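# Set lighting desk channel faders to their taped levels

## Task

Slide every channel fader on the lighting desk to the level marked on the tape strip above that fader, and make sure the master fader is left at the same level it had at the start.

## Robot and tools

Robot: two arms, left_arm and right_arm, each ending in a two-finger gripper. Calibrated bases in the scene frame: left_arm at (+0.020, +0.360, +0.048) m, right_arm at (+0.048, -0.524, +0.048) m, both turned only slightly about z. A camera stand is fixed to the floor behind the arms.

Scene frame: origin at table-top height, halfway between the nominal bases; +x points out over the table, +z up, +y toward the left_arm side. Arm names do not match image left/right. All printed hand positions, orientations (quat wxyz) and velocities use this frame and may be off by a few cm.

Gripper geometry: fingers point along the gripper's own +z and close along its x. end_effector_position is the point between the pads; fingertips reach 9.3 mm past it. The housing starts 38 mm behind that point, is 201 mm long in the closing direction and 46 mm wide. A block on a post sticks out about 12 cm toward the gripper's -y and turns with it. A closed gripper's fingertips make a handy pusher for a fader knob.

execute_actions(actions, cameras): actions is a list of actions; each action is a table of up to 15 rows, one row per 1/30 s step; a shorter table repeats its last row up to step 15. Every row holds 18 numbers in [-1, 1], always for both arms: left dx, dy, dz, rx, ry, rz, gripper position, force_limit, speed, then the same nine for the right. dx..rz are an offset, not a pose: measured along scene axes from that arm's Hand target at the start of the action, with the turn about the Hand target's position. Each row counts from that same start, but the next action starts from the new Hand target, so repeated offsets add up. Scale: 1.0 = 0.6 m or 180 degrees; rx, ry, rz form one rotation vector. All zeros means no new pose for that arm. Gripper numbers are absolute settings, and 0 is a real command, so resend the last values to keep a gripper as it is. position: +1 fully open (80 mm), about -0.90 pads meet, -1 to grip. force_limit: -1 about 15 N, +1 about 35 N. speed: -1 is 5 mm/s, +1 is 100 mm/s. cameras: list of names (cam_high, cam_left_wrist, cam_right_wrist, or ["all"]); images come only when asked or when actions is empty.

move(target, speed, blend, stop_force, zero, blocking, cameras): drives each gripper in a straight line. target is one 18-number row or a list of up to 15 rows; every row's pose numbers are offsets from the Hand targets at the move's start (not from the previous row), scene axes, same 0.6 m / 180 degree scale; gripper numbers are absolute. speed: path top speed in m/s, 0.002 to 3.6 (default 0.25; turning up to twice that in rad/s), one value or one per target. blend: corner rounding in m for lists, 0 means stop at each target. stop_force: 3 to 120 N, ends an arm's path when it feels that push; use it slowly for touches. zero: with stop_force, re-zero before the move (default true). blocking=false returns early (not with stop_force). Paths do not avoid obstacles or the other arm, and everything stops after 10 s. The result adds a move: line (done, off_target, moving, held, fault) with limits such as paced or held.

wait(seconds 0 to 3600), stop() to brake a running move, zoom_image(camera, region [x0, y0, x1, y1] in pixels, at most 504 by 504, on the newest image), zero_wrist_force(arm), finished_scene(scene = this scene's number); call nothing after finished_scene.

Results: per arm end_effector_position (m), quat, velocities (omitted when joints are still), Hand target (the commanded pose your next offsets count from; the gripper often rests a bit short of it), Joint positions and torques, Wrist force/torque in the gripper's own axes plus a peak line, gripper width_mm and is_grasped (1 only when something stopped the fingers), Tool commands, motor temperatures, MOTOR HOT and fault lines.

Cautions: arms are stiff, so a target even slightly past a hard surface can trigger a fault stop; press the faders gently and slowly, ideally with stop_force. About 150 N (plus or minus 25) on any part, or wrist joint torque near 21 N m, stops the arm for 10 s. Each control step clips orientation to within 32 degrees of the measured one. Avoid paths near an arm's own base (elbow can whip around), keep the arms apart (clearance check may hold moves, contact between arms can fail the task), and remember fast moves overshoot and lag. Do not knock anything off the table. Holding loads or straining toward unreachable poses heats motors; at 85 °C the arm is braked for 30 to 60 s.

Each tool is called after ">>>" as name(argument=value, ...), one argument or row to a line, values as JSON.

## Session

>>> execute_actions(
  actions=[],
)

Scene clock: 0.00 s.
left_arm: end_effector_position=(+0.3824, +0.8394, +0.1677) width_mm=79.8 is_grasped=0 end_effector_quat_wxyz=(-0.265, +0.684, -0.095, -0.673) | right_arm: end_effector_position=(+0.1666, -0.2650, +0.1617) width_mm=80.2 is_grasped=0 end_effector_quat_wxyz=(-0.045, +0.133, +0.943, -0.301)
Joint positions: left_arm=[0.432 -0.669 1.256 -0.512 -0.665 1.275] | right_arm=[4.672 -1.561 -2.242 -1.517 1.705 0.182]
Joint velocities: within noise
Joint torques (N m): no reading
Motor temperatures (°C): left_arm=[31 31 32 32 34 40] | right_arm=[31 28 28 37 35 30]
Wrist force (N): no reading
Wrist torque (N m): no reading
Wrist force, peak (N): no reading
Hand target: left_arm +0.3824, +0.8394, +0.1677; -0.265, +0.684, -0.095, -0.673 | right_arm +0.1666, -0.2650, +0.1617; -0.045, +0.133, +0.943, -0.301
Tool commands: left_gripper/position=+0.996 left_gripper/force_limit=+1.0 left_gripper/speed=+1.0 right_gripper/position=+1.0 right_gripper/force_limit=+1.0 right_gripper/speed=+1.0
camera_calibration:
cam_left_wrist: T_world_to_cam=[[0.08731, 0.23356, -0.96841, -0.06664], [0.09821, -0.96941, -0.22495, 0.83063], [-0.99133, -0.07547, -0.10758, 0.55764]] pos_world=[0.47704, 0.86287, 0.18231]
cam_right_wrist: T_world_to_cam=[[-0.9574, 0.28865, 0.00743, 0.2329], [0.28861, 0.95743, -0.00607, 0.22284], [-0.00886, -0.00367, -0.99995, 0.25911]] pos_world=[0.16097, -0.27963, 0.25872]

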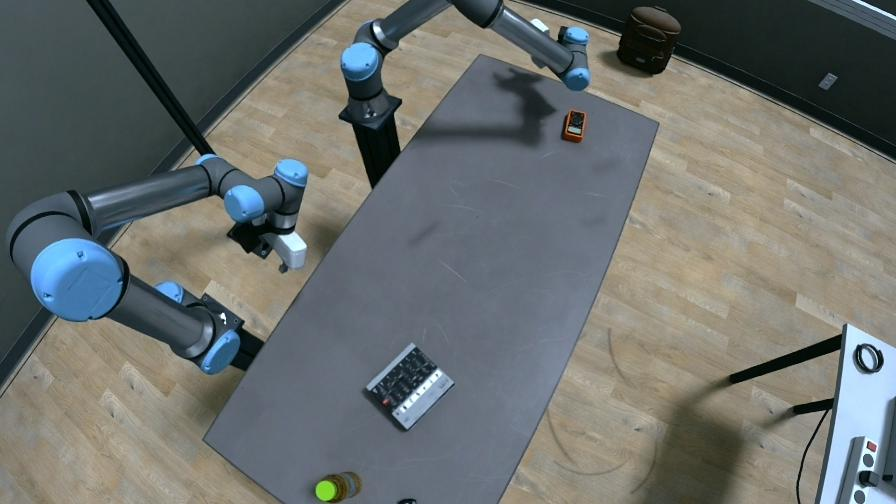

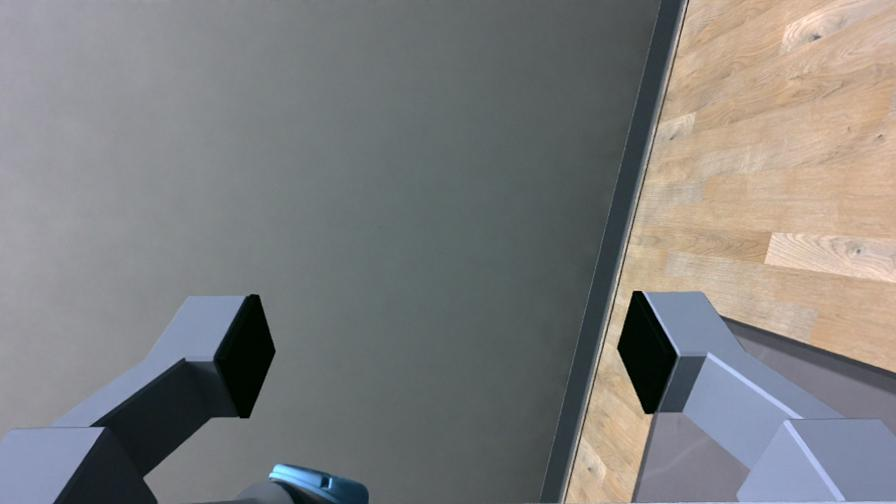

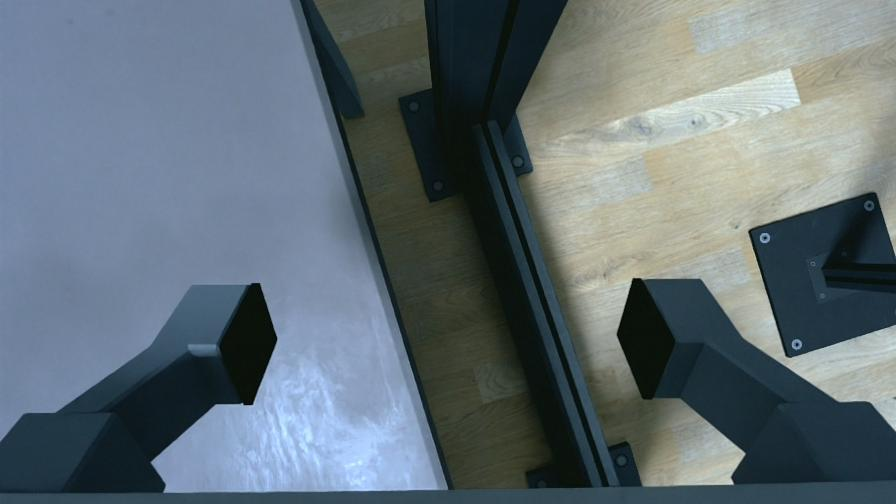

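>>> move(
  target=[0,0,0,0,0,0,0.996,1,1, 0.765,-0.144,0.1022,0,0,0,1.0,1.0,1.0],
  speed=0.5,
  cameras=["cam_right_wrist"],
)

>>> zoom_image(
  camera="cam_right_wrist",
  region=[300, 90, 600, 250],
)

>>> zoom_image(
  camera="cam_right_wrist",
  region=[300, 240, 600, 400],
)

Scene clock: 3.33 s.
left_arm: end_effector_position=(+0.3824, +0.8394, +0.1677) width_mm=79.8 is_grasped=0 end_effector_quat_wxyz=(-0.265, +0.684, -0.095, -0.673) | right_arm: end_effector_position=(+0.6255, -0.3514, +0.2230) width_mm=80.2 is_grasped=0 end_effector_quat_wxyz=(-0.045, +0.133, +0.943, -0.301)
Joint positions: left_arm=[0.432 -0.669 1.256 -0.512 -0.665 1.275] | right_arm=[3.8 -2.089 -1.393 -1.75 1.216 -0.553]
Joint torques (N m): left_arm=[-0.99 -52.13 -16.44 1.21 -0.02 -0.14] | right_arm=[-14.16 35.41 32.7 -0.9 -1.52 -1.04]
Wrist force (N): left_arm=[0.0 0.3 0.3] | right_arm=[0.4 0.2 0.0]
Wrist torque (N m): left_arm=[0.04 0.00 0.01] | right_arm=[0.02 -0.01 0.07]
Wrist force, peak (N): left_arm=[0.3 0.4 0.3] | right_arm=[2.9 0.1 0.0]
Hand target: left_arm +0.3824, +0.8394, +0.1677; -0.265, +0.684, -0.095, -0.673 | right_arm +0.6256, -0.3514, +0.2230; -0.045, +0.133, +0.943, -0.301
Off the commanded pose: left_arm 0.000 m, 0 deg | right_arm 0.000 m, 0 deg.
move: done
cam_right_wrist: T_world_to_cam=[[-0.95741, 0.28865, 0.00733, 0.69687], [0.28861, 0.95743, -0.00604, 0.17345], [-0.00876, -0.00367, -0.99996, 0.3241]] pos_world=[0.61997, -0.36603, 0.32003]

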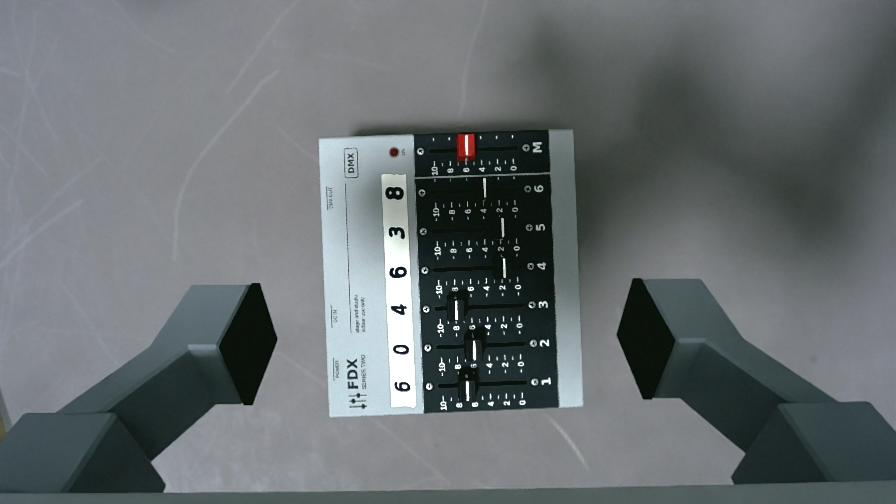

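Scaled by 1.680 from the camera's image (finer frame: 1280x720).

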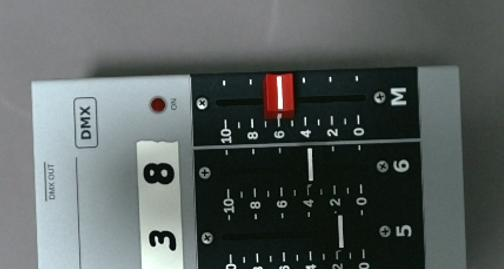

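Scaled by 1.680 from the camera's image (finer frame: 1280x720).

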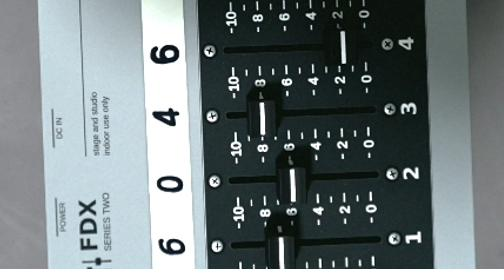

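>>> zoom_image(
  camera="cam_right_wrist",
  region=[375, 170, 425, 410],
)

>>> zoom_image(
  camera="cam_right_wrist",
  region=[415, 330, 545, 410],
)

>>> zoom_image(
  camera="cam_right_wrist",
  region=[415, 250, 545, 335],
)

>>> zoom_image(
  camera="cam_right_wrist",
  region=[412, 130, 547, 260],
)

Scaled by 2.100 from the camera's image (finer frame: 1280x720).

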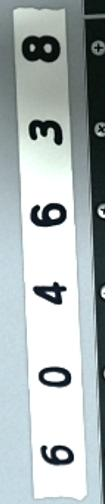

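Scaled by 3.877 from the camera's image (finer frame: 1280x720).

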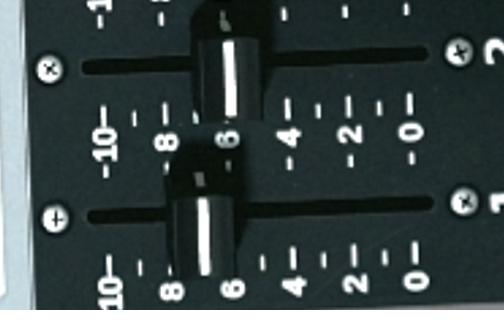

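Scaled by 3.877 from the camera's image (finer frame: 1280x720).

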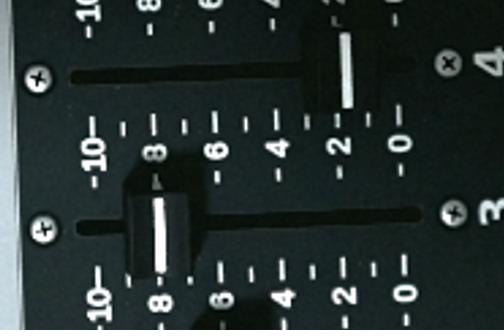

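Scaled by 3.733 from the camera's image (finer frame: 1280x720).

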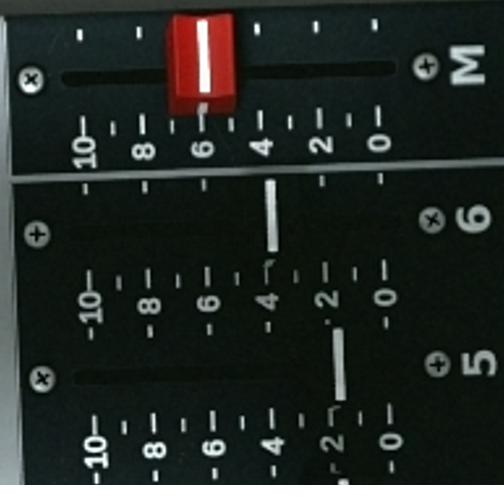

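>>> zoom_image(
  camera="cam_right_wrist",
  region=[385, 370, 420, 400],
)

>>> zoom_image(
  camera="cam_right_wrist",
  region=[380, 180, 420, 320],
)

Scaled by 14.400 from the camera's image (finer frame: 1280x720).

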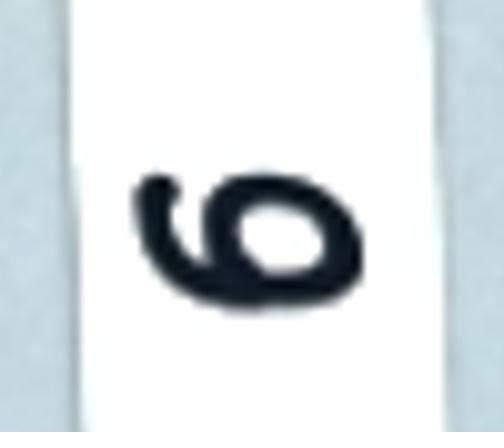

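Scaled by 3.600 from the camera's image (finer frame: 1280x720).

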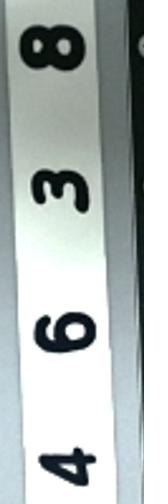

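>>> move(
  target=[0,0,0,0,0,0,0.996,1,1, 0.0063,0.1017,-0.2133,0.0287,-0.0094,0.0094,-0.33,-1.0,0.5],
  speed=0.3,
  cameras=["cam_right_wrist"],
)

>>> zoom_image(
  camera="cam_right_wrist",
  region=[320, 180, 580, 430],
)

Scene clock: 9.03 s.
left_arm: end_effector_position=(+0.3824, +0.8394, +0.1677) width_mm=79.8 is_grasped=0 end_effector_quat_wxyz=(-0.265, +0.684, -0.095, -0.673) | right_arm: end_effector_position=(+0.6293, -0.2904, +0.0951) width_mm=24.1 is_grasped=0 end_effector_quat_wxyz=(-0.032, +0.121, +0.958, -0.257)
Joint positions: left_arm=[0.432 -0.669 1.256 -0.512 -0.665 1.275] | right_arm=[3.857 -2.248 -1.479 -1.426 1.276 -0.553]
Joint torques (N m): left_arm=[-0.57 -52.41 -16.99 1.18 0.04 -0.06] | right_arm=[14.62 40.31 29.94 4.33 0.42 -0.84]
Wrist force (N): left_arm=[-0.1 0.1 0.2] | right_arm=[0.4 0.3 -0.3]
Wrist torque (N m): left_arm=[0.02 0.02 0.00] | right_arm=[0.01 -0.02 0.04]
Wrist force, peak (N): left_arm=[-0.3 0.0 0.5] | right_arm=[1.9 2.6 0.7]
Hand target: left_arm +0.3824, +0.8394, +0.1677; -0.265, +0.684, -0.095, -0.673 | right_arm +0.6293, -0.2904, +0.0950; -0.032, +0.121, +0.958, -0.257
Off the commanded pose: left_arm 0.000 m, 0 deg | right_arm 0.000 m, 0 deg.
move: done
cam_right_wrist: T_world_to_cam=[[-0.96566, 0.25978, 0.00371, 0.68097], [0.25908, 0.96179, 0.0885, 0.12408], [0.01942, 0.08642, -0.99607, 0.20453]] pos_world=[0.62147, -0.31392, 0.19022]

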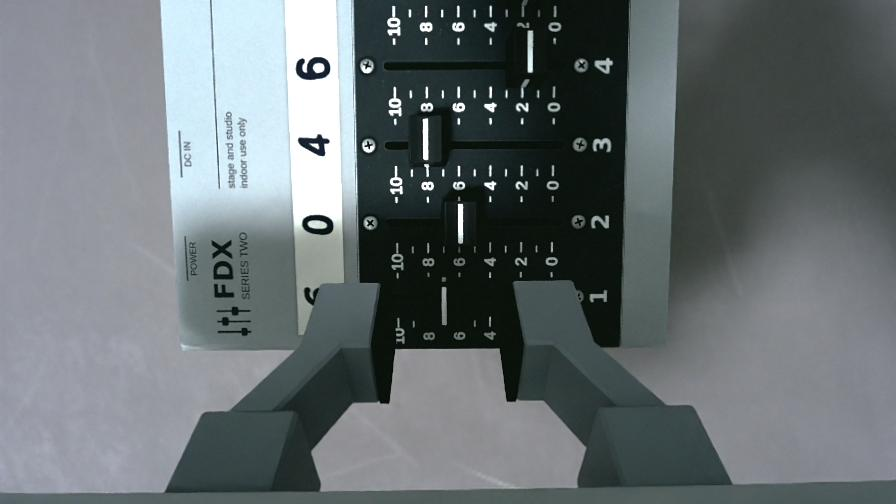

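Scaled by 1.938 from the camera's image (finer frame: 1280x720).

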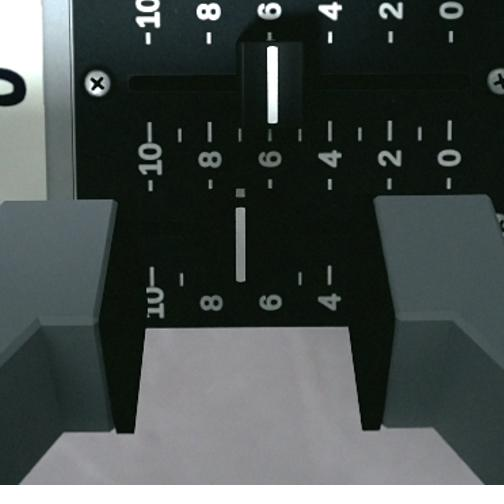

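>>> move(
  target=[
    [0,0,0,0,0,0,0.996,1,1, 0.00075,-0.00312,-0.0433,0,0,0,-0.33,-1.0,0.5],
    [0,0,0,0,0,0,0.996,1,1, 0.00075,-0.00312,-0.0433,0,0,0,-1.0,-1.0,-0.7],
  ],
  speed=0.1,
  cameras=["cam_right_wrist"],
)

>>> zoom_image(
  camera="cam_right_wrist",
  region=[320, 180, 580, 430],
)

Scene clock: 11.67 s.
left_arm: end_effector_position=(+0.3824, +0.8394, +0.1677) width_mm=79.8 is_grasped=0 end_effector_quat_wxyz=(-0.265, +0.684, -0.095, -0.673) | right_arm: end_effector_position=(+0.6298, -0.2922, +0.0690) width_mm=9.7 is_grasped=0 end_effector_quat_wxyz=(-0.032, +0.121, +0.958, -0.257)
Joint positions: left_arm=[0.432 -0.669 1.256 -0.512 -0.665 1.275] | right_arm=[3.854 -2.283 -1.496 -1.373 1.275 -0.555]
Joint torques (N m): left_arm=[-0.29 -52.44 -16.94 1.12 -0.04 -0.04] | right_arm=[-13.93 42.01 12.38 4.2 -0.9 -0.94]
Wrist force (N): left_arm=[0.0 0.1 0.1] | right_arm=[0.9 0.3 -0.4]
Wrist torque (N m): left_arm=[0.02 -0.01 0.01] | right_arm=[0.04 -0.03 0.05]
Wrist force, peak (N): left_arm=[-0.5 0.0 0.5] | right_arm=[1.2 0.0 -0.2]
Hand target: left_arm +0.3824, +0.8394, +0.1677; -0.265, +0.684, -0.095, -0.673 | right_arm +0.6298, -0.2922, +0.0690; -0.032, +0.121, +0.958, -0.257
Off the commanded pose: left_arm 0.000 m, 0 deg | right_arm 0.000 m, 0 deg.
move: done
cam_right_wrist: T_world_to_cam=[[-0.96566, 0.25978, 0.00373, 0.68204], [0.25908, 0.96179, 0.08859, 0.12807], [0.01942, 0.08652, -0.99606, 0.17872]] pos_world=[0.62197, -0.31582, 0.16412]

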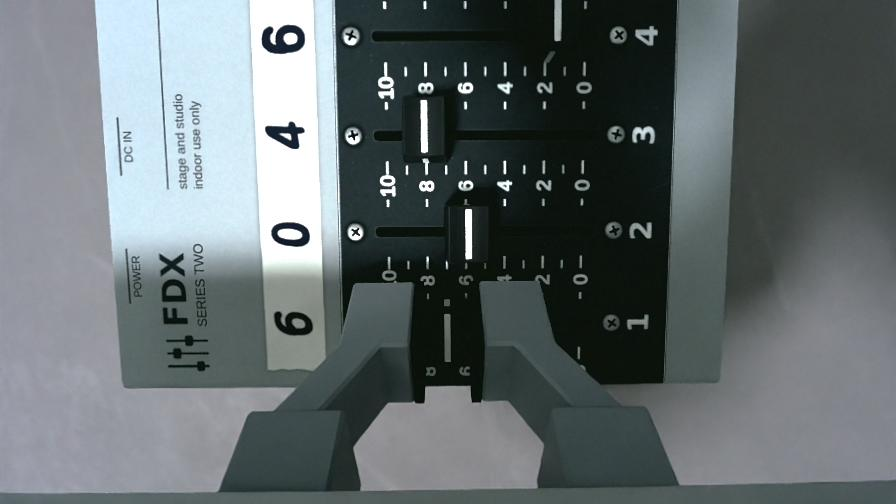

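Scaled by 1.938 from the camera's image (finer frame: 1280x720).

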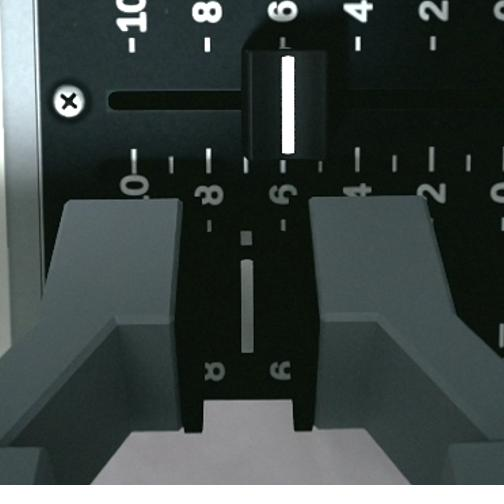

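>>> move(
  target=[
    [0,0,0,0,0,0,0.996,1,1, -0.00738,0.0019,0,0,0,0,-1.0,-1.0,-0.7],
    [0,0,0,0,0,0,0.996,1,1, -0.00738,0.0019,0,0,0,0,-0.52,-1.0,0.0],
    [0,0,0,0,0,0,0.996,1,1, -0.00738,0.0019,0.03,0,0,0,-0.52,-1.0,0.0],
    [0,0,0,0,0,0,0.996,1,1, -0.01669,-0.03425,0.03,0,0,0,-0.52,-1.0,0.0],
    [0,0,0,0,0,0,0.996,1,1, -0.01669,-0.03425,0,0,0,0,-0.52,-1.0,0.0],
    [0,0,0,0,0,0,0.996,1,1, -0.01669,-0.03425,0,0,0,0,-1.0,-1.0,-0.7],
  ],
  speed=[0.05, 0.1, 0.15, 0.2, 0.15, 0.1],
  blend=[0, 0, 0.006, 0.006, 0, 0],
  cameras=["cam_right_wrist"],
)

>>> zoom_image(
  camera="cam_right_wrist",
  region=[320, 180, 580, 430],
)

Scene clock: 15.37 s.
left_arm: end_effector_position=(+0.3824, +0.8394, +0.1677) width_mm=79.8 is_grasped=0 end_effector_quat_wxyz=(-0.265, +0.684, -0.095, -0.673) | right_arm: end_effector_position=(+0.6198, -0.3128, +0.0690) width_mm=9.6 is_grasped=1 end_effector_quat_wxyz=(-0.032, +0.121, +0.958, -0.257)
Joint positions: left_arm=[0.432 -0.669 1.256 -0.512 -0.665 1.275] | right_arm=[3.84 -2.247 -1.564 -1.337 1.269 -0.568]
Joint torques (N m): left_arm=[-0.36 -52.61 -17.35 1.14 -0.07 0.01] | right_arm=[-13.99 40.8 11.99 4.24 -1.59 -1.05]
Wrist force (N): left_arm=[0.2 0.3 0.1] | right_arm=[0.6 0.7 -0.4]
Wrist torque (N m): left_arm=[0.03 -0.02 0.01] | right_arm=[0.05 0.02 0.06]
Wrist force, peak (N): left_arm=[0.3 0.5 0.0] | right_arm=[-1.6 4.0 -4.7]
Hand target: left_arm +0.3824, +0.8394, +0.1677; -0.265, +0.684, -0.095, -0.673 | right_arm +0.6198, -0.3128, +0.0690; -0.032, +0.121, +0.958, -0.257
Off the commanded pose: left_arm 0.000 m, 0 deg | right_arm 0.000 m, 0 deg.
move: done
cam_right_wrist: T_world_to_cam=[[-0.96566, 0.25978, 0.00373, 0.67771], [0.25908, 0.96179, 0.08859, 0.15038], [0.01942, 0.08652, -0.99606, 0.18069]] pos_world=[0.61197, -0.33632, 0.16412]

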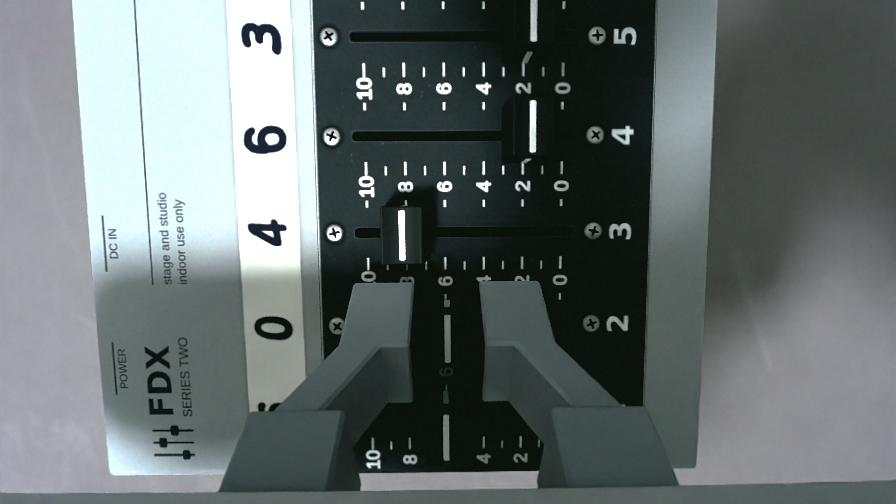

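Scaled by 1.938 from the camera's image (finer frame: 1280x720).

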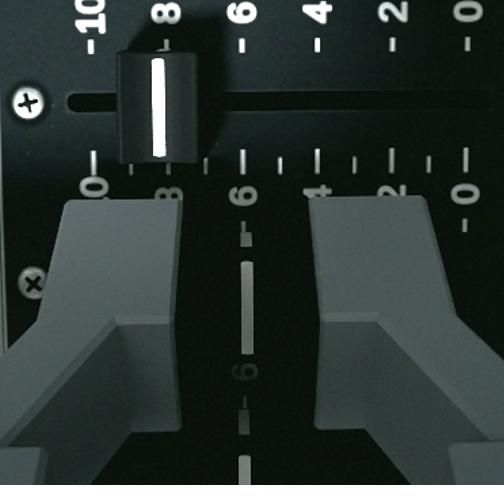

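>>> zoom_image(
  camera="cam_right_wrist",
  region=[350, 270, 550, 475],
)

Scaled by 2.459 from the camera's image (finer frame: 1280x720).

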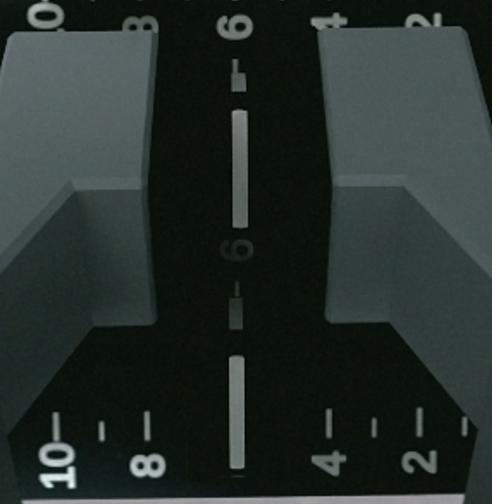

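>>> move(
  target=[
    [0,0,0,0,0,0,0.996,1,1, -0.04374,0.01126,0,0,0,0,-1.0,-1.0,-0.7],
    [0,0,0,0,0,0,0.996,1,1, -0.04374,0.01126,0,0,0,0,-0.52,-1.0,0.0],
    [0,0,0,0,0,0,0.996,1,1, -0.04374,0.01126,0.03,0,0,0,-0.52,-1.0,0.0],
    [0,0,0,0,0,0,0.996,1,1, 0.00596,-0.04009,0.03,0,0,0,-0.52,-1.0,0.0],
    [0,0,0,0,0,0,0.996,1,1, 0.00596,-0.04009,0,0,0,0,-0.52,-1.0,0.0],
    [0,0,0,0,0,0,0.996,1,1, 0.00596,-0.04009,0,0,0,0,-1.0,-1.0,-0.7],
  ],
  speed=[0.08, 0.1, 0.15, 0.2, 0.15, 0.1],
  blend=[0, 0, 0.006, 0.006, 0, 0],
  cameras=["cam_right_wrist"],
)

>>> zoom_image(
  camera="cam_right_wrist",
  region=[350, 250, 550, 475],
)

Scene clock: 19.70 s.
left_arm: end_effector_position=(+0.3824, +0.8394, +0.1677) width_mm=79.8 is_grasped=0 end_effector_quat_wxyz=(-0.265, +0.684, -0.095, -0.673) | right_arm: end_effector_position=(+0.6233, -0.3368, +0.0690) width_mm=9.6 is_grasped=1 end_effector_quat_wxyz=(-0.032, +0.121, +0.958, -0.257)
Joint positions: left_arm=[0.432 -0.669 1.256 -0.512 -0.665 1.275] | right_arm=[3.808 -2.234 -1.592 -1.313 1.255 -0.599]
Joint torques (N m): left_arm=[-0.89 -52.68 -17.43 1.24 -0.08 -0.02] | right_arm=[-14.36 39.23 28.02 4.23 -1.7 -1.03]
Wrist force (N): left_arm=[-0.3 -0.2 0.0] | right_arm=[0.8 0.2 -0.4]
Wrist torque (N m): left_arm=[-0.02 0.03 0.00] | right_arm=[0.00 0.01 0.06]
Wrist force, peak (N): left_arm=[0.1 0.5 0.4] | right_arm=[9.9 -20.2 -60.4]
Hand target: left_arm +0.3824, +0.8394, +0.1677; -0.265, +0.684, -0.095, -0.673 | right_arm +0.6233, -0.3368, +0.0690; -0.032, +0.121, +0.958, -0.257
Off the commanded pose: left_arm 0.000 m, 0 deg | right_arm 0.000 m, 0 deg.
move: done
cam_right_wrist: T_world_to_cam=[[-0.96566, 0.25978, 0.00373, 0.68735], [0.25908, 0.96179, 0.08859, 0.17265], [0.01942, 0.08652, -0.99606, 0.18271]] pos_world=[0.61547, -0.36042, 0.16412]

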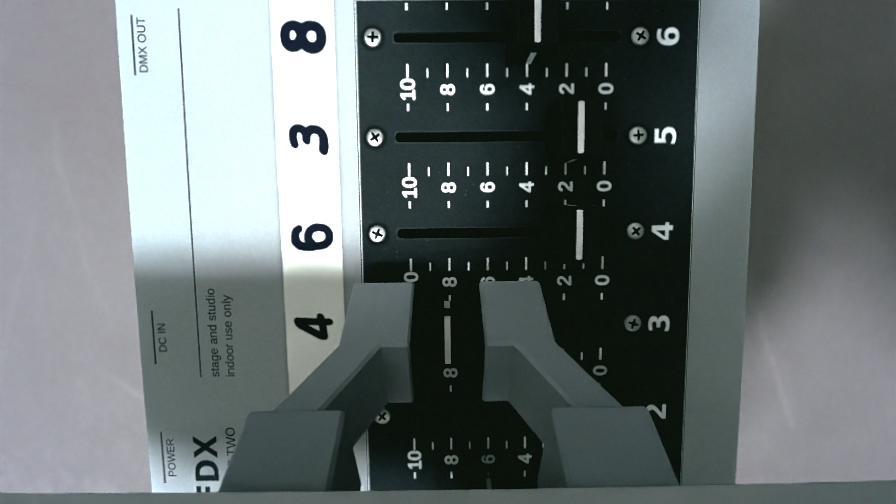

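Scaled by 2.240 from the camera's image (finer frame: 1280x720).

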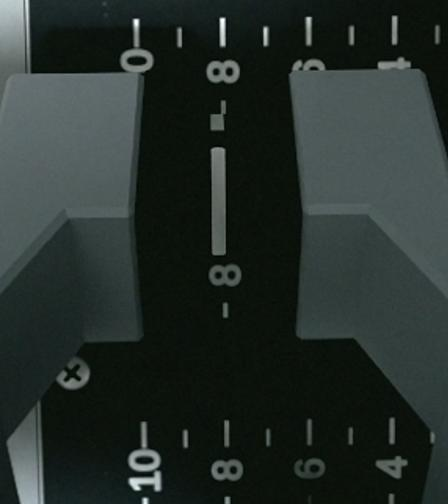

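>>> move(
  target=[
    [0,0,0,0,0,0,0.996,1,1, -0.03058,0.00788,0,0,0,0,-1.0,-1.0,-0.7],
    [0,0,0,0,0,0,0.996,1,1, -0.03058,0.00788,0,0,0,0,-0.52,-1.0,0.0],
    [0,0,0,0,0,0,0.996,1,1, -0.03058,0.00788,0.03,0,0,0,-0.52,-1.0,0.0],
    [0,0,0,0,0,0,0.996,1,1, -0.05465,-0.02448,0.03,0,0,0,-0.52,-1.0,0.0],
    [0,0,0,0,0,0,0.996,1,1, -0.05465,-0.02448,0.0033,0,0,0,-0.52,-1.0,0.0],
    [0,0,0,0,0,0,0.996,1,1, -0.05465,-0.02448,0.0033,0,0,0,-1.0,-1.0,-0.7],
  ],
  speed=[0.06, 0.1, 0.12, 0.2, 0.05, 0.1],
  blend=[0, 0, 0.006, 0.004, 0, 0],
  cameras=["cam_right_wrist"],
)

>>> zoom_image(
  camera="cam_right_wrist",
  region=[350, 250, 550, 475],
)

Scene clock: 25.30 s.
left_arm: end_effector_position=(+0.3824, +0.8394, +0.1677) width_mm=79.8 is_grasped=0 end_effector_quat_wxyz=(-0.265, +0.684, -0.095, -0.673) | right_arm: end_effector_position=(+0.5906, -0.3515, +0.0710) width_mm=9.4 is_grasped=0 end_effector_quat_wxyz=(-0.032, +0.121, +0.958, -0.257)
Joint positions: left_arm=[0.432 -0.669 1.256 -0.512 -0.665 1.275] | right_arm=[3.822 -2.164 -1.711 -1.267 1.261 -0.586]
Joint torques (N m): left_arm=[-0.55 -52.12 -17.8 1.21 0.02 0.02] | right_arm=[-13.35 35.62 11.48 4.32 -1.68 -1.16]
Wrist force (N): left_arm=[-0.2 0.2 0.0] | right_arm=[1.0 0.4 -0.2]
Wrist torque (N m): left_arm=[0.02 0.02 0.00] | right_arm=[0.02 -0.02 0.03]
Wrist force, peak (N): left_arm=[0.0 0.6 -0.2] | right_arm=[-0.8 5.3 -0.6]
Hand target: left_arm +0.3824, +0.8394, +0.1677; -0.265, +0.684, -0.095, -0.673 | right_arm +0.5906, -0.3515, +0.0710; -0.032, +0.121, +0.958, -0.257
Off the commanded pose: left_arm 0.000 m, 0 deg | right_arm 0.000 m, 0 deg.
move: done
cam_right_wrist: T_world_to_cam=[[-0.96566, 0.25978, 0.00373, 0.65946], [0.25908, 0.96179, 0.08859, 0.19501], [0.01942, 0.08652, -0.99606, 0.1866]] pos_world=[0.58267, -0.37502, 0.16612]

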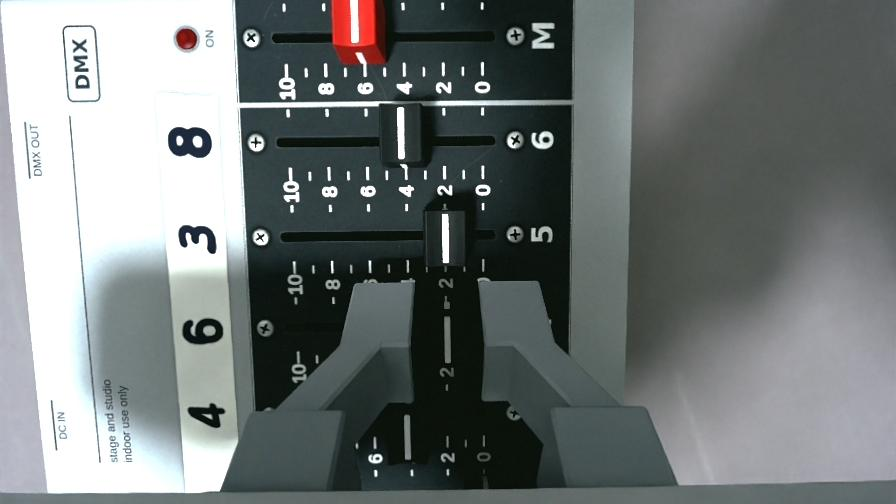

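Scaled by 2.240 from the camera's image (finer frame: 1280x720).

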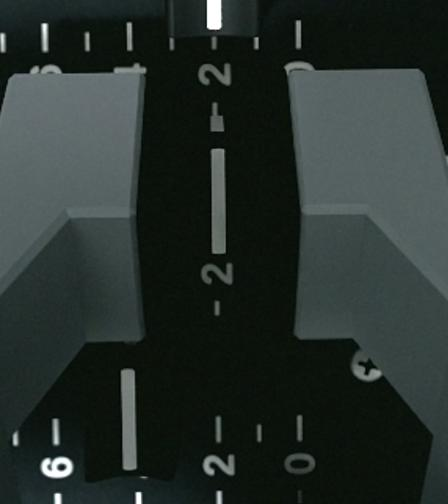

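>>> move(
  target=[
    [0,0,0,0,0,0,0.996,1,1, 0.02994,-0.00771,0,0,0,0,-1.0,-1.0,-0.7],
    [0,0,0,0,0,0,0.996,1,1, 0.02994,-0.00771,0,0,0,0,-0.52,-1.0,0.0],
    [0,0,0,0,0,0,0.996,1,1, 0.02994,-0.00771,0.0267,0,0,0,-0.52,-1.0,0.0],
    [0,0,0,0,0,0,0.996,1,1, -0.00888,-0.03627,0.0267,0,0,0,-0.52,-1.0,0.0],
    [0,0,0,0,0,0,0.996,1,1, -0.00888,-0.03627,0,0,0,0,-0.52,-1.0,0.0],
    [0,0,0,0,0,0,0.996,1,1, -0.00888,-0.03627,0,0,0,0,-1.0,-1.0,-0.7],
  ],
  speed=[0.06, 0.1, 0.12, 0.2, 0.05, 0.1],
  blend=[0, 0, 0.006, 0.004, 0, 0],
  cameras=["cam_right_wrist"],
)

>>> zoom_image(
  camera="cam_right_wrist",
  region=[350, 250, 550, 475],
)

Scene clock: 28.90 s.
left_arm: end_effector_position=(+0.3824, +0.8394, +0.1677) width_mm=79.8 is_grasped=0 end_effector_quat_wxyz=(-0.265, +0.684, -0.095, -0.673) | right_arm: end_effector_position=(+0.5852, -0.3733, +0.0710) width_mm=9.4 is_grasped=0 end_effector_quat_wxyz=(-0.032, +0.121, +0.958, -0.257)
Joint positions: left_arm=[0.432 -0.669 1.256 -0.512 -0.665 1.275] | right_arm=[3.799 -2.14 -1.758 -1.238 1.251 -0.608]
Joint torques (N m): left_arm=[-0.02 -52.08 -17.89 1.3 0.02 0.11] | right_arm=[13.68 34.38 10.83 4.31 -1.18 -0.81]
Wrist force (N): left_arm=[0.0 -0.1 -0.1] | right_arm=[1.3 0.3 -0.4]
Wrist torque (N m): left_arm=[0.00 0.00 0.00] | right_arm=[0.02 -0.03 0.06]
Wrist force, peak (N): left_arm=[0.1 0.6 0.4] | right_arm=[1.6 -3.5 -1.5]
Hand target: left_arm +0.3824, +0.8394, +0.1677; -0.265, +0.684, -0.095, -0.673 | right_arm +0.5852, -0.3733, +0.0710; -0.032, +0.121, +0.958, -0.257
Off the commanded pose: left_arm 0.000 m, 0 deg | right_arm 0.000 m, 0 deg.
move: done
cam_right_wrist: T_world_to_cam=[[-0.96566, 0.25978, 0.00373, 0.66001], [0.25908, 0.96179, 0.08859, 0.21735], [0.01942, 0.08652, -0.99606, 0.18859]] pos_world=[0.57737, -0.39682, 0.16612]

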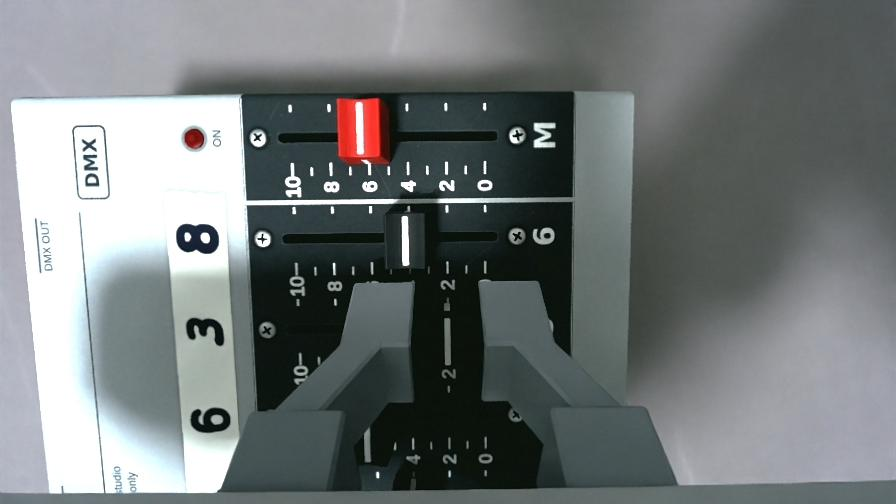

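Scaled by 2.240 from the camera's image (finer frame: 1280x720).

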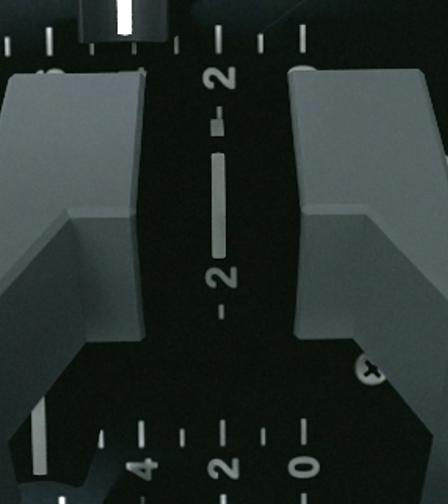

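>>> move(
  target=[
    [0,0,0,0,0,0,0.996,1,1, 0.00705,-0.00182,0,0,0,0,-1.0,-1.0,-0.7],
    [0,0,0,0,0,0,0.996,1,1, 0.00705,-0.00182,0,0,0,0,-0.52,-1.0,0.0],
    [0,0,0,0,0,0,0.996,1,1, 0.00705,-0.00182,0.0267,0,0,0,-0.52,-1.0,0.0],
    [0,0,0,0,0,0,0.996,1,1, 0.00512,-0.03987,0.0267,0,0,0,-0.52,-1.0,0.0],
    [0,0,0,0,0,0,0.996,1,1, 0.00512,-0.03987,0,0,0,0,-0.52,-1.0,0.0],
    [0,0,0,0,0,0,0.996,1,1, 0.00512,-0.03987,0,0,0,0,-1.0,-1.0,-0.7],
  ],
  speed=[0.06, 0.1, 0.12, 0.2, 0.05, 0.1],
  blend=[0, 0, 0.006, 0.004, 0, 0],
  cameras=["cam_right_wrist"],
)

>>> zoom_image(
  camera="cam_right_wrist",
  region=[350, 250, 550, 475],
)

Scene clock: 32.00 s.
left_arm: end_effector_position=(+0.3824, +0.8394, +0.1677) width_mm=79.8 is_grasped=0 end_effector_quat_wxyz=(-0.265, +0.684, -0.095, -0.673) | right_arm: end_effector_position=(+0.5883, -0.3972, +0.0710) width_mm=9.4 is_grasped=0 end_effector_quat_wxyz=(-0.032, +0.121, +0.958, -0.257)
Joint positions: left_arm=[0.432 -0.669 1.256 -0.512 -0.665 1.275] | right_arm=[3.763 -2.129 -1.781 -1.215 1.237 -0.642]
Joint torques (N m): left_arm=[0.27 -52.38 -18.46 1.24 0.04 0.22] | right_arm=[-13.64 34.04 10.93 4.43 -2.05 -1.02]
Wrist force (N): left_arm=[0.2 0.1 0.0] | right_arm=[0.8 0.3 -1.0]
Wrist torque (N m): left_arm=[0.02 -0.03 0.00] | right_arm=[0.00 0.02 0.06]
Wrist force, peak (N): left_arm=[-0.1 0.5 0.0] | right_arm=[2.7 -5.0 -1.7]
Hand target: left_arm +0.3824, +0.8394, +0.1677; -0.265, +0.684, -0.095, -0.673 | right_arm +0.5883, -0.3972, +0.0710; -0.032, +0.121, +0.958, -0.257
Off the commanded pose: left_arm 0.000 m, 0 deg | right_arm 0.000 m, 0 deg.
move: done
cam_right_wrist: T_world_to_cam=[[-0.96566, 0.25978, 0.00373, 0.66921], [0.25908, 0.96179, 0.08859, 0.23954], [0.01942, 0.08652, -0.99606, 0.19059]] pos_world=[0.58047, -0.42072, 0.16612]

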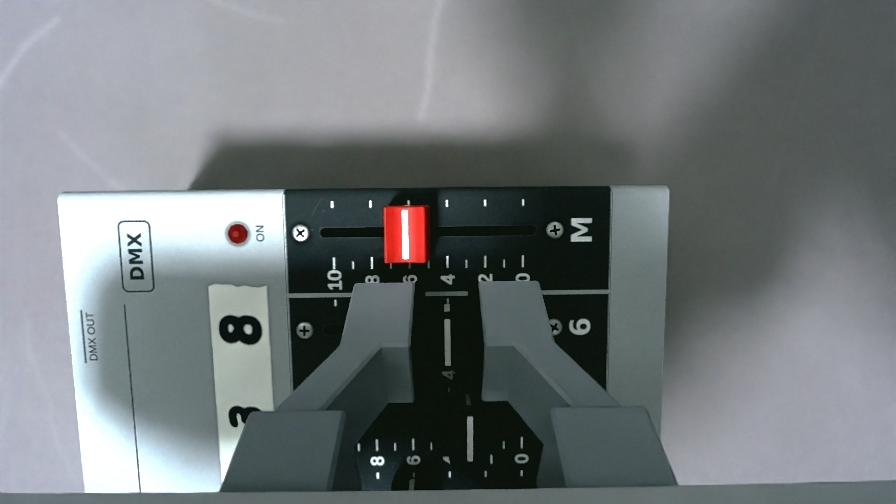

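Scaled by 2.240 from the camera's image (finer frame: 1280x720).

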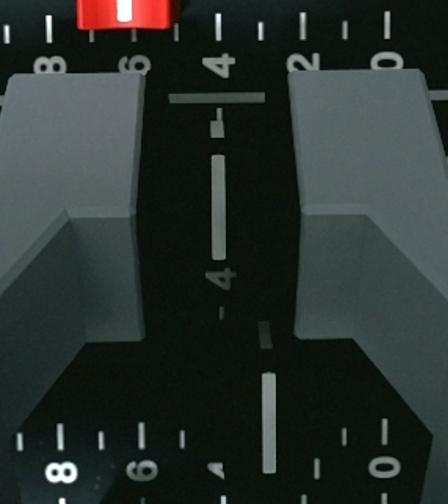

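>>> move(
  target=[
    [0,0,0,0,0,0,0.996,1,1, 0.02913,-0.0075,0,0,0,0,-1.0,-1.0,-0.7],
    [0,0,0,0,0,0,0.996,1,1, 0.02913,-0.0075,0,0,0,0,-0.52,-1.0,0.0],
    [0,0,0,0,0,0,0.996,1,1, 0.02913,-0.0075,0.0267,0,0,0,-0.52,-1.0,0.0],
  ],
  speed=[0.06, 0.1, 0.12],
)

>>> move(
  target=[0,0,0,0,0,0,0.996,1,1, 0.0287,0.1028,0.2133,0,0,0,1.0,-1.0,1.0],
  speed=0.3,
  cameras=["cam_right_wrist"],
)

>>> zoom_image(
  camera="cam_right_wrist",
  region=[400, 50, 560, 200],
)

>>> zoom_image(
  camera="cam_right_wrist",
  region=[400, 180, 560, 330],
)

Scene clock: 34.80 s.
left_arm: end_effector_position=(+0.3824, +0.8394, +0.1677) width_mm=79.8 is_grasped=0 end_effector_quat_wxyz=(-0.265, +0.684, -0.095, -0.673) | right_arm: end_effector_position=(+0.6058, -0.4017, +0.0869) width_mm=16.2 is_grasped=0 end_effector_quat_wxyz=(-0.032, +0.121, +0.958, -0.257)
Joint positions: left_arm=[0.432 -0.669 1.256 -0.512 -0.665 1.275] | right_arm=[3.741 -2.13 -1.726 -1.261 1.228 -0.664]
Joint torques (N m): left_arm=[0.55 -52.35 -18.14 1.25 -0.03 0.19] | right_arm=[-8.46 51.6 28.52 -0.66 -1.37 1.08]
Wrist force (N): left_arm=[0.0 0.1 0.2] | right_arm=[0.7 0.1 -0.5]
Wrist torque (N m): left_arm=[0.01 -0.01 0.00] | right_arm=[0.00 -0.04 0.05]
Wrist force, peak (N): left_arm=[0.3 0.2 0.4] | right_arm=[1.7 -3.3 -1.9]
Hand target: left_arm +0.3824, +0.8394, +0.1677; -0.265, +0.684, -0.095, -0.673 | right_arm +0.6058, -0.4017, +0.0870; -0.032, +0.121, +0.958, -0.257
Off the commanded pose: left_arm 0.000 m, 0 deg | right_arm 0.000 m, 0 deg.
move: done

Scene clock: 36.07 s.
left_arm: end_effector_position=(+0.3824, +0.8394, +0.1677) width_mm=79.8 is_grasped=0 end_effector_quat_wxyz=(-0.265, +0.684, -0.095, -0.673) | right_arm: end_effector_position=(+0.6230, -0.3401, +0.2150) width_mm=80.0 is_grasped=0 end_effector_quat_wxyz=(-0.032, +0.121, +0.958, -0.257)
Joint positions: left_arm=[0.432 -0.669 1.256 -0.512 -0.665 1.275] | right_arm=[3.805 -2.056 -1.458 -1.623 1.254 -0.602]
Joint torques (N m): left_arm=[-0.07 -52.84 -18.65 1.19 -0.01 0.17] | right_arm=[14.95 36.15 33.34 -1.21 0.57 1.45]
Wrist force (N): left_arm=[0.0 0.1 0.0] | right_arm=[0.8 0.2 0.0]
Wrist torque (N m): left_arm=[0.02 0.00 0.00] | right_arm=[0.02 -0.04 0.00]
Wrist force, peak (N): left_arm=[0.0 0.5 -0.3] | right_arm=[0.9 0.3 -2.3]
Hand target: left_arm +0.3824, +0.8394, +0.1677; -0.265, +0.684, -0.095, -0.673 | right_arm +0.6230, -0.3400, +0.2150; -0.032, +0.121, +0.958, -0.257
Off the commanded pose: left_arm 0.000 m, 0 deg | right_arm 0.000 m, 0 deg.
move: done
cam_right_wrist: T_world_to_cam=[[-0.96568, 0.2597, 0.00363, 0.68737], [0.25899, 0.96181, 0.08862, 0.16294], [0.01952, 0.08652, -0.99606, 0.32825]] pos_world=[0.61517, -0.36362, 0.31002]

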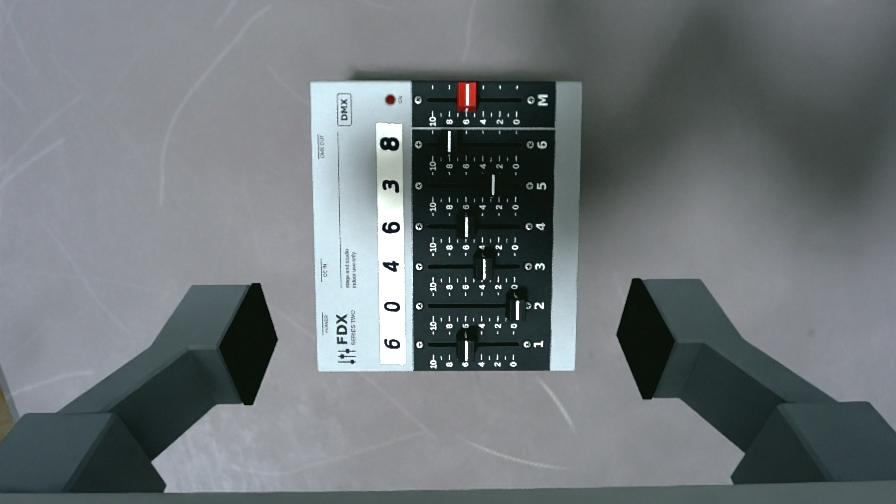

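Scaled by 3.150 from the camera's image (finer frame: 1280x720).

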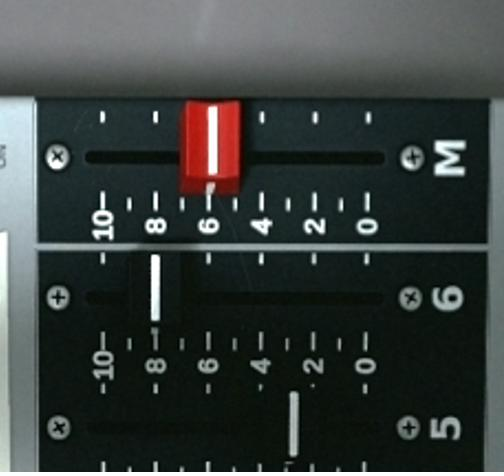

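Scaled by 3.150 from the camera's image (finer frame: 1280x720).

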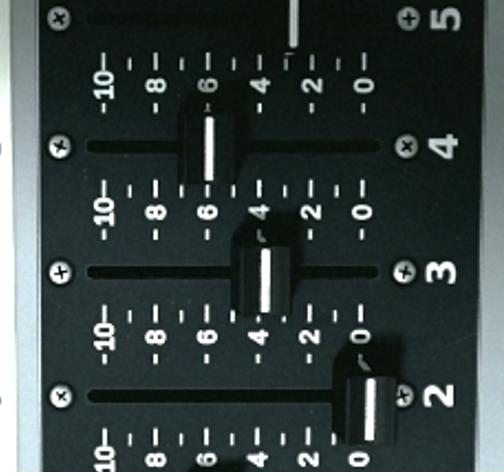

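>>> zoom_image(
  camera="cam_right_wrist",
  region=[400, 270, 560, 390],
)

Scaled by 3.150 from the camera's image (finer frame: 1280x720).

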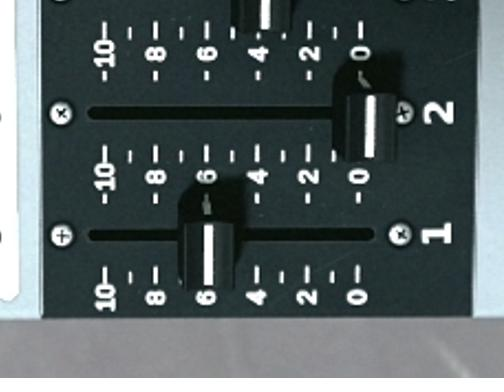

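>>> finished_scene(
  scene=2,
)

The scene is finished: the task was done.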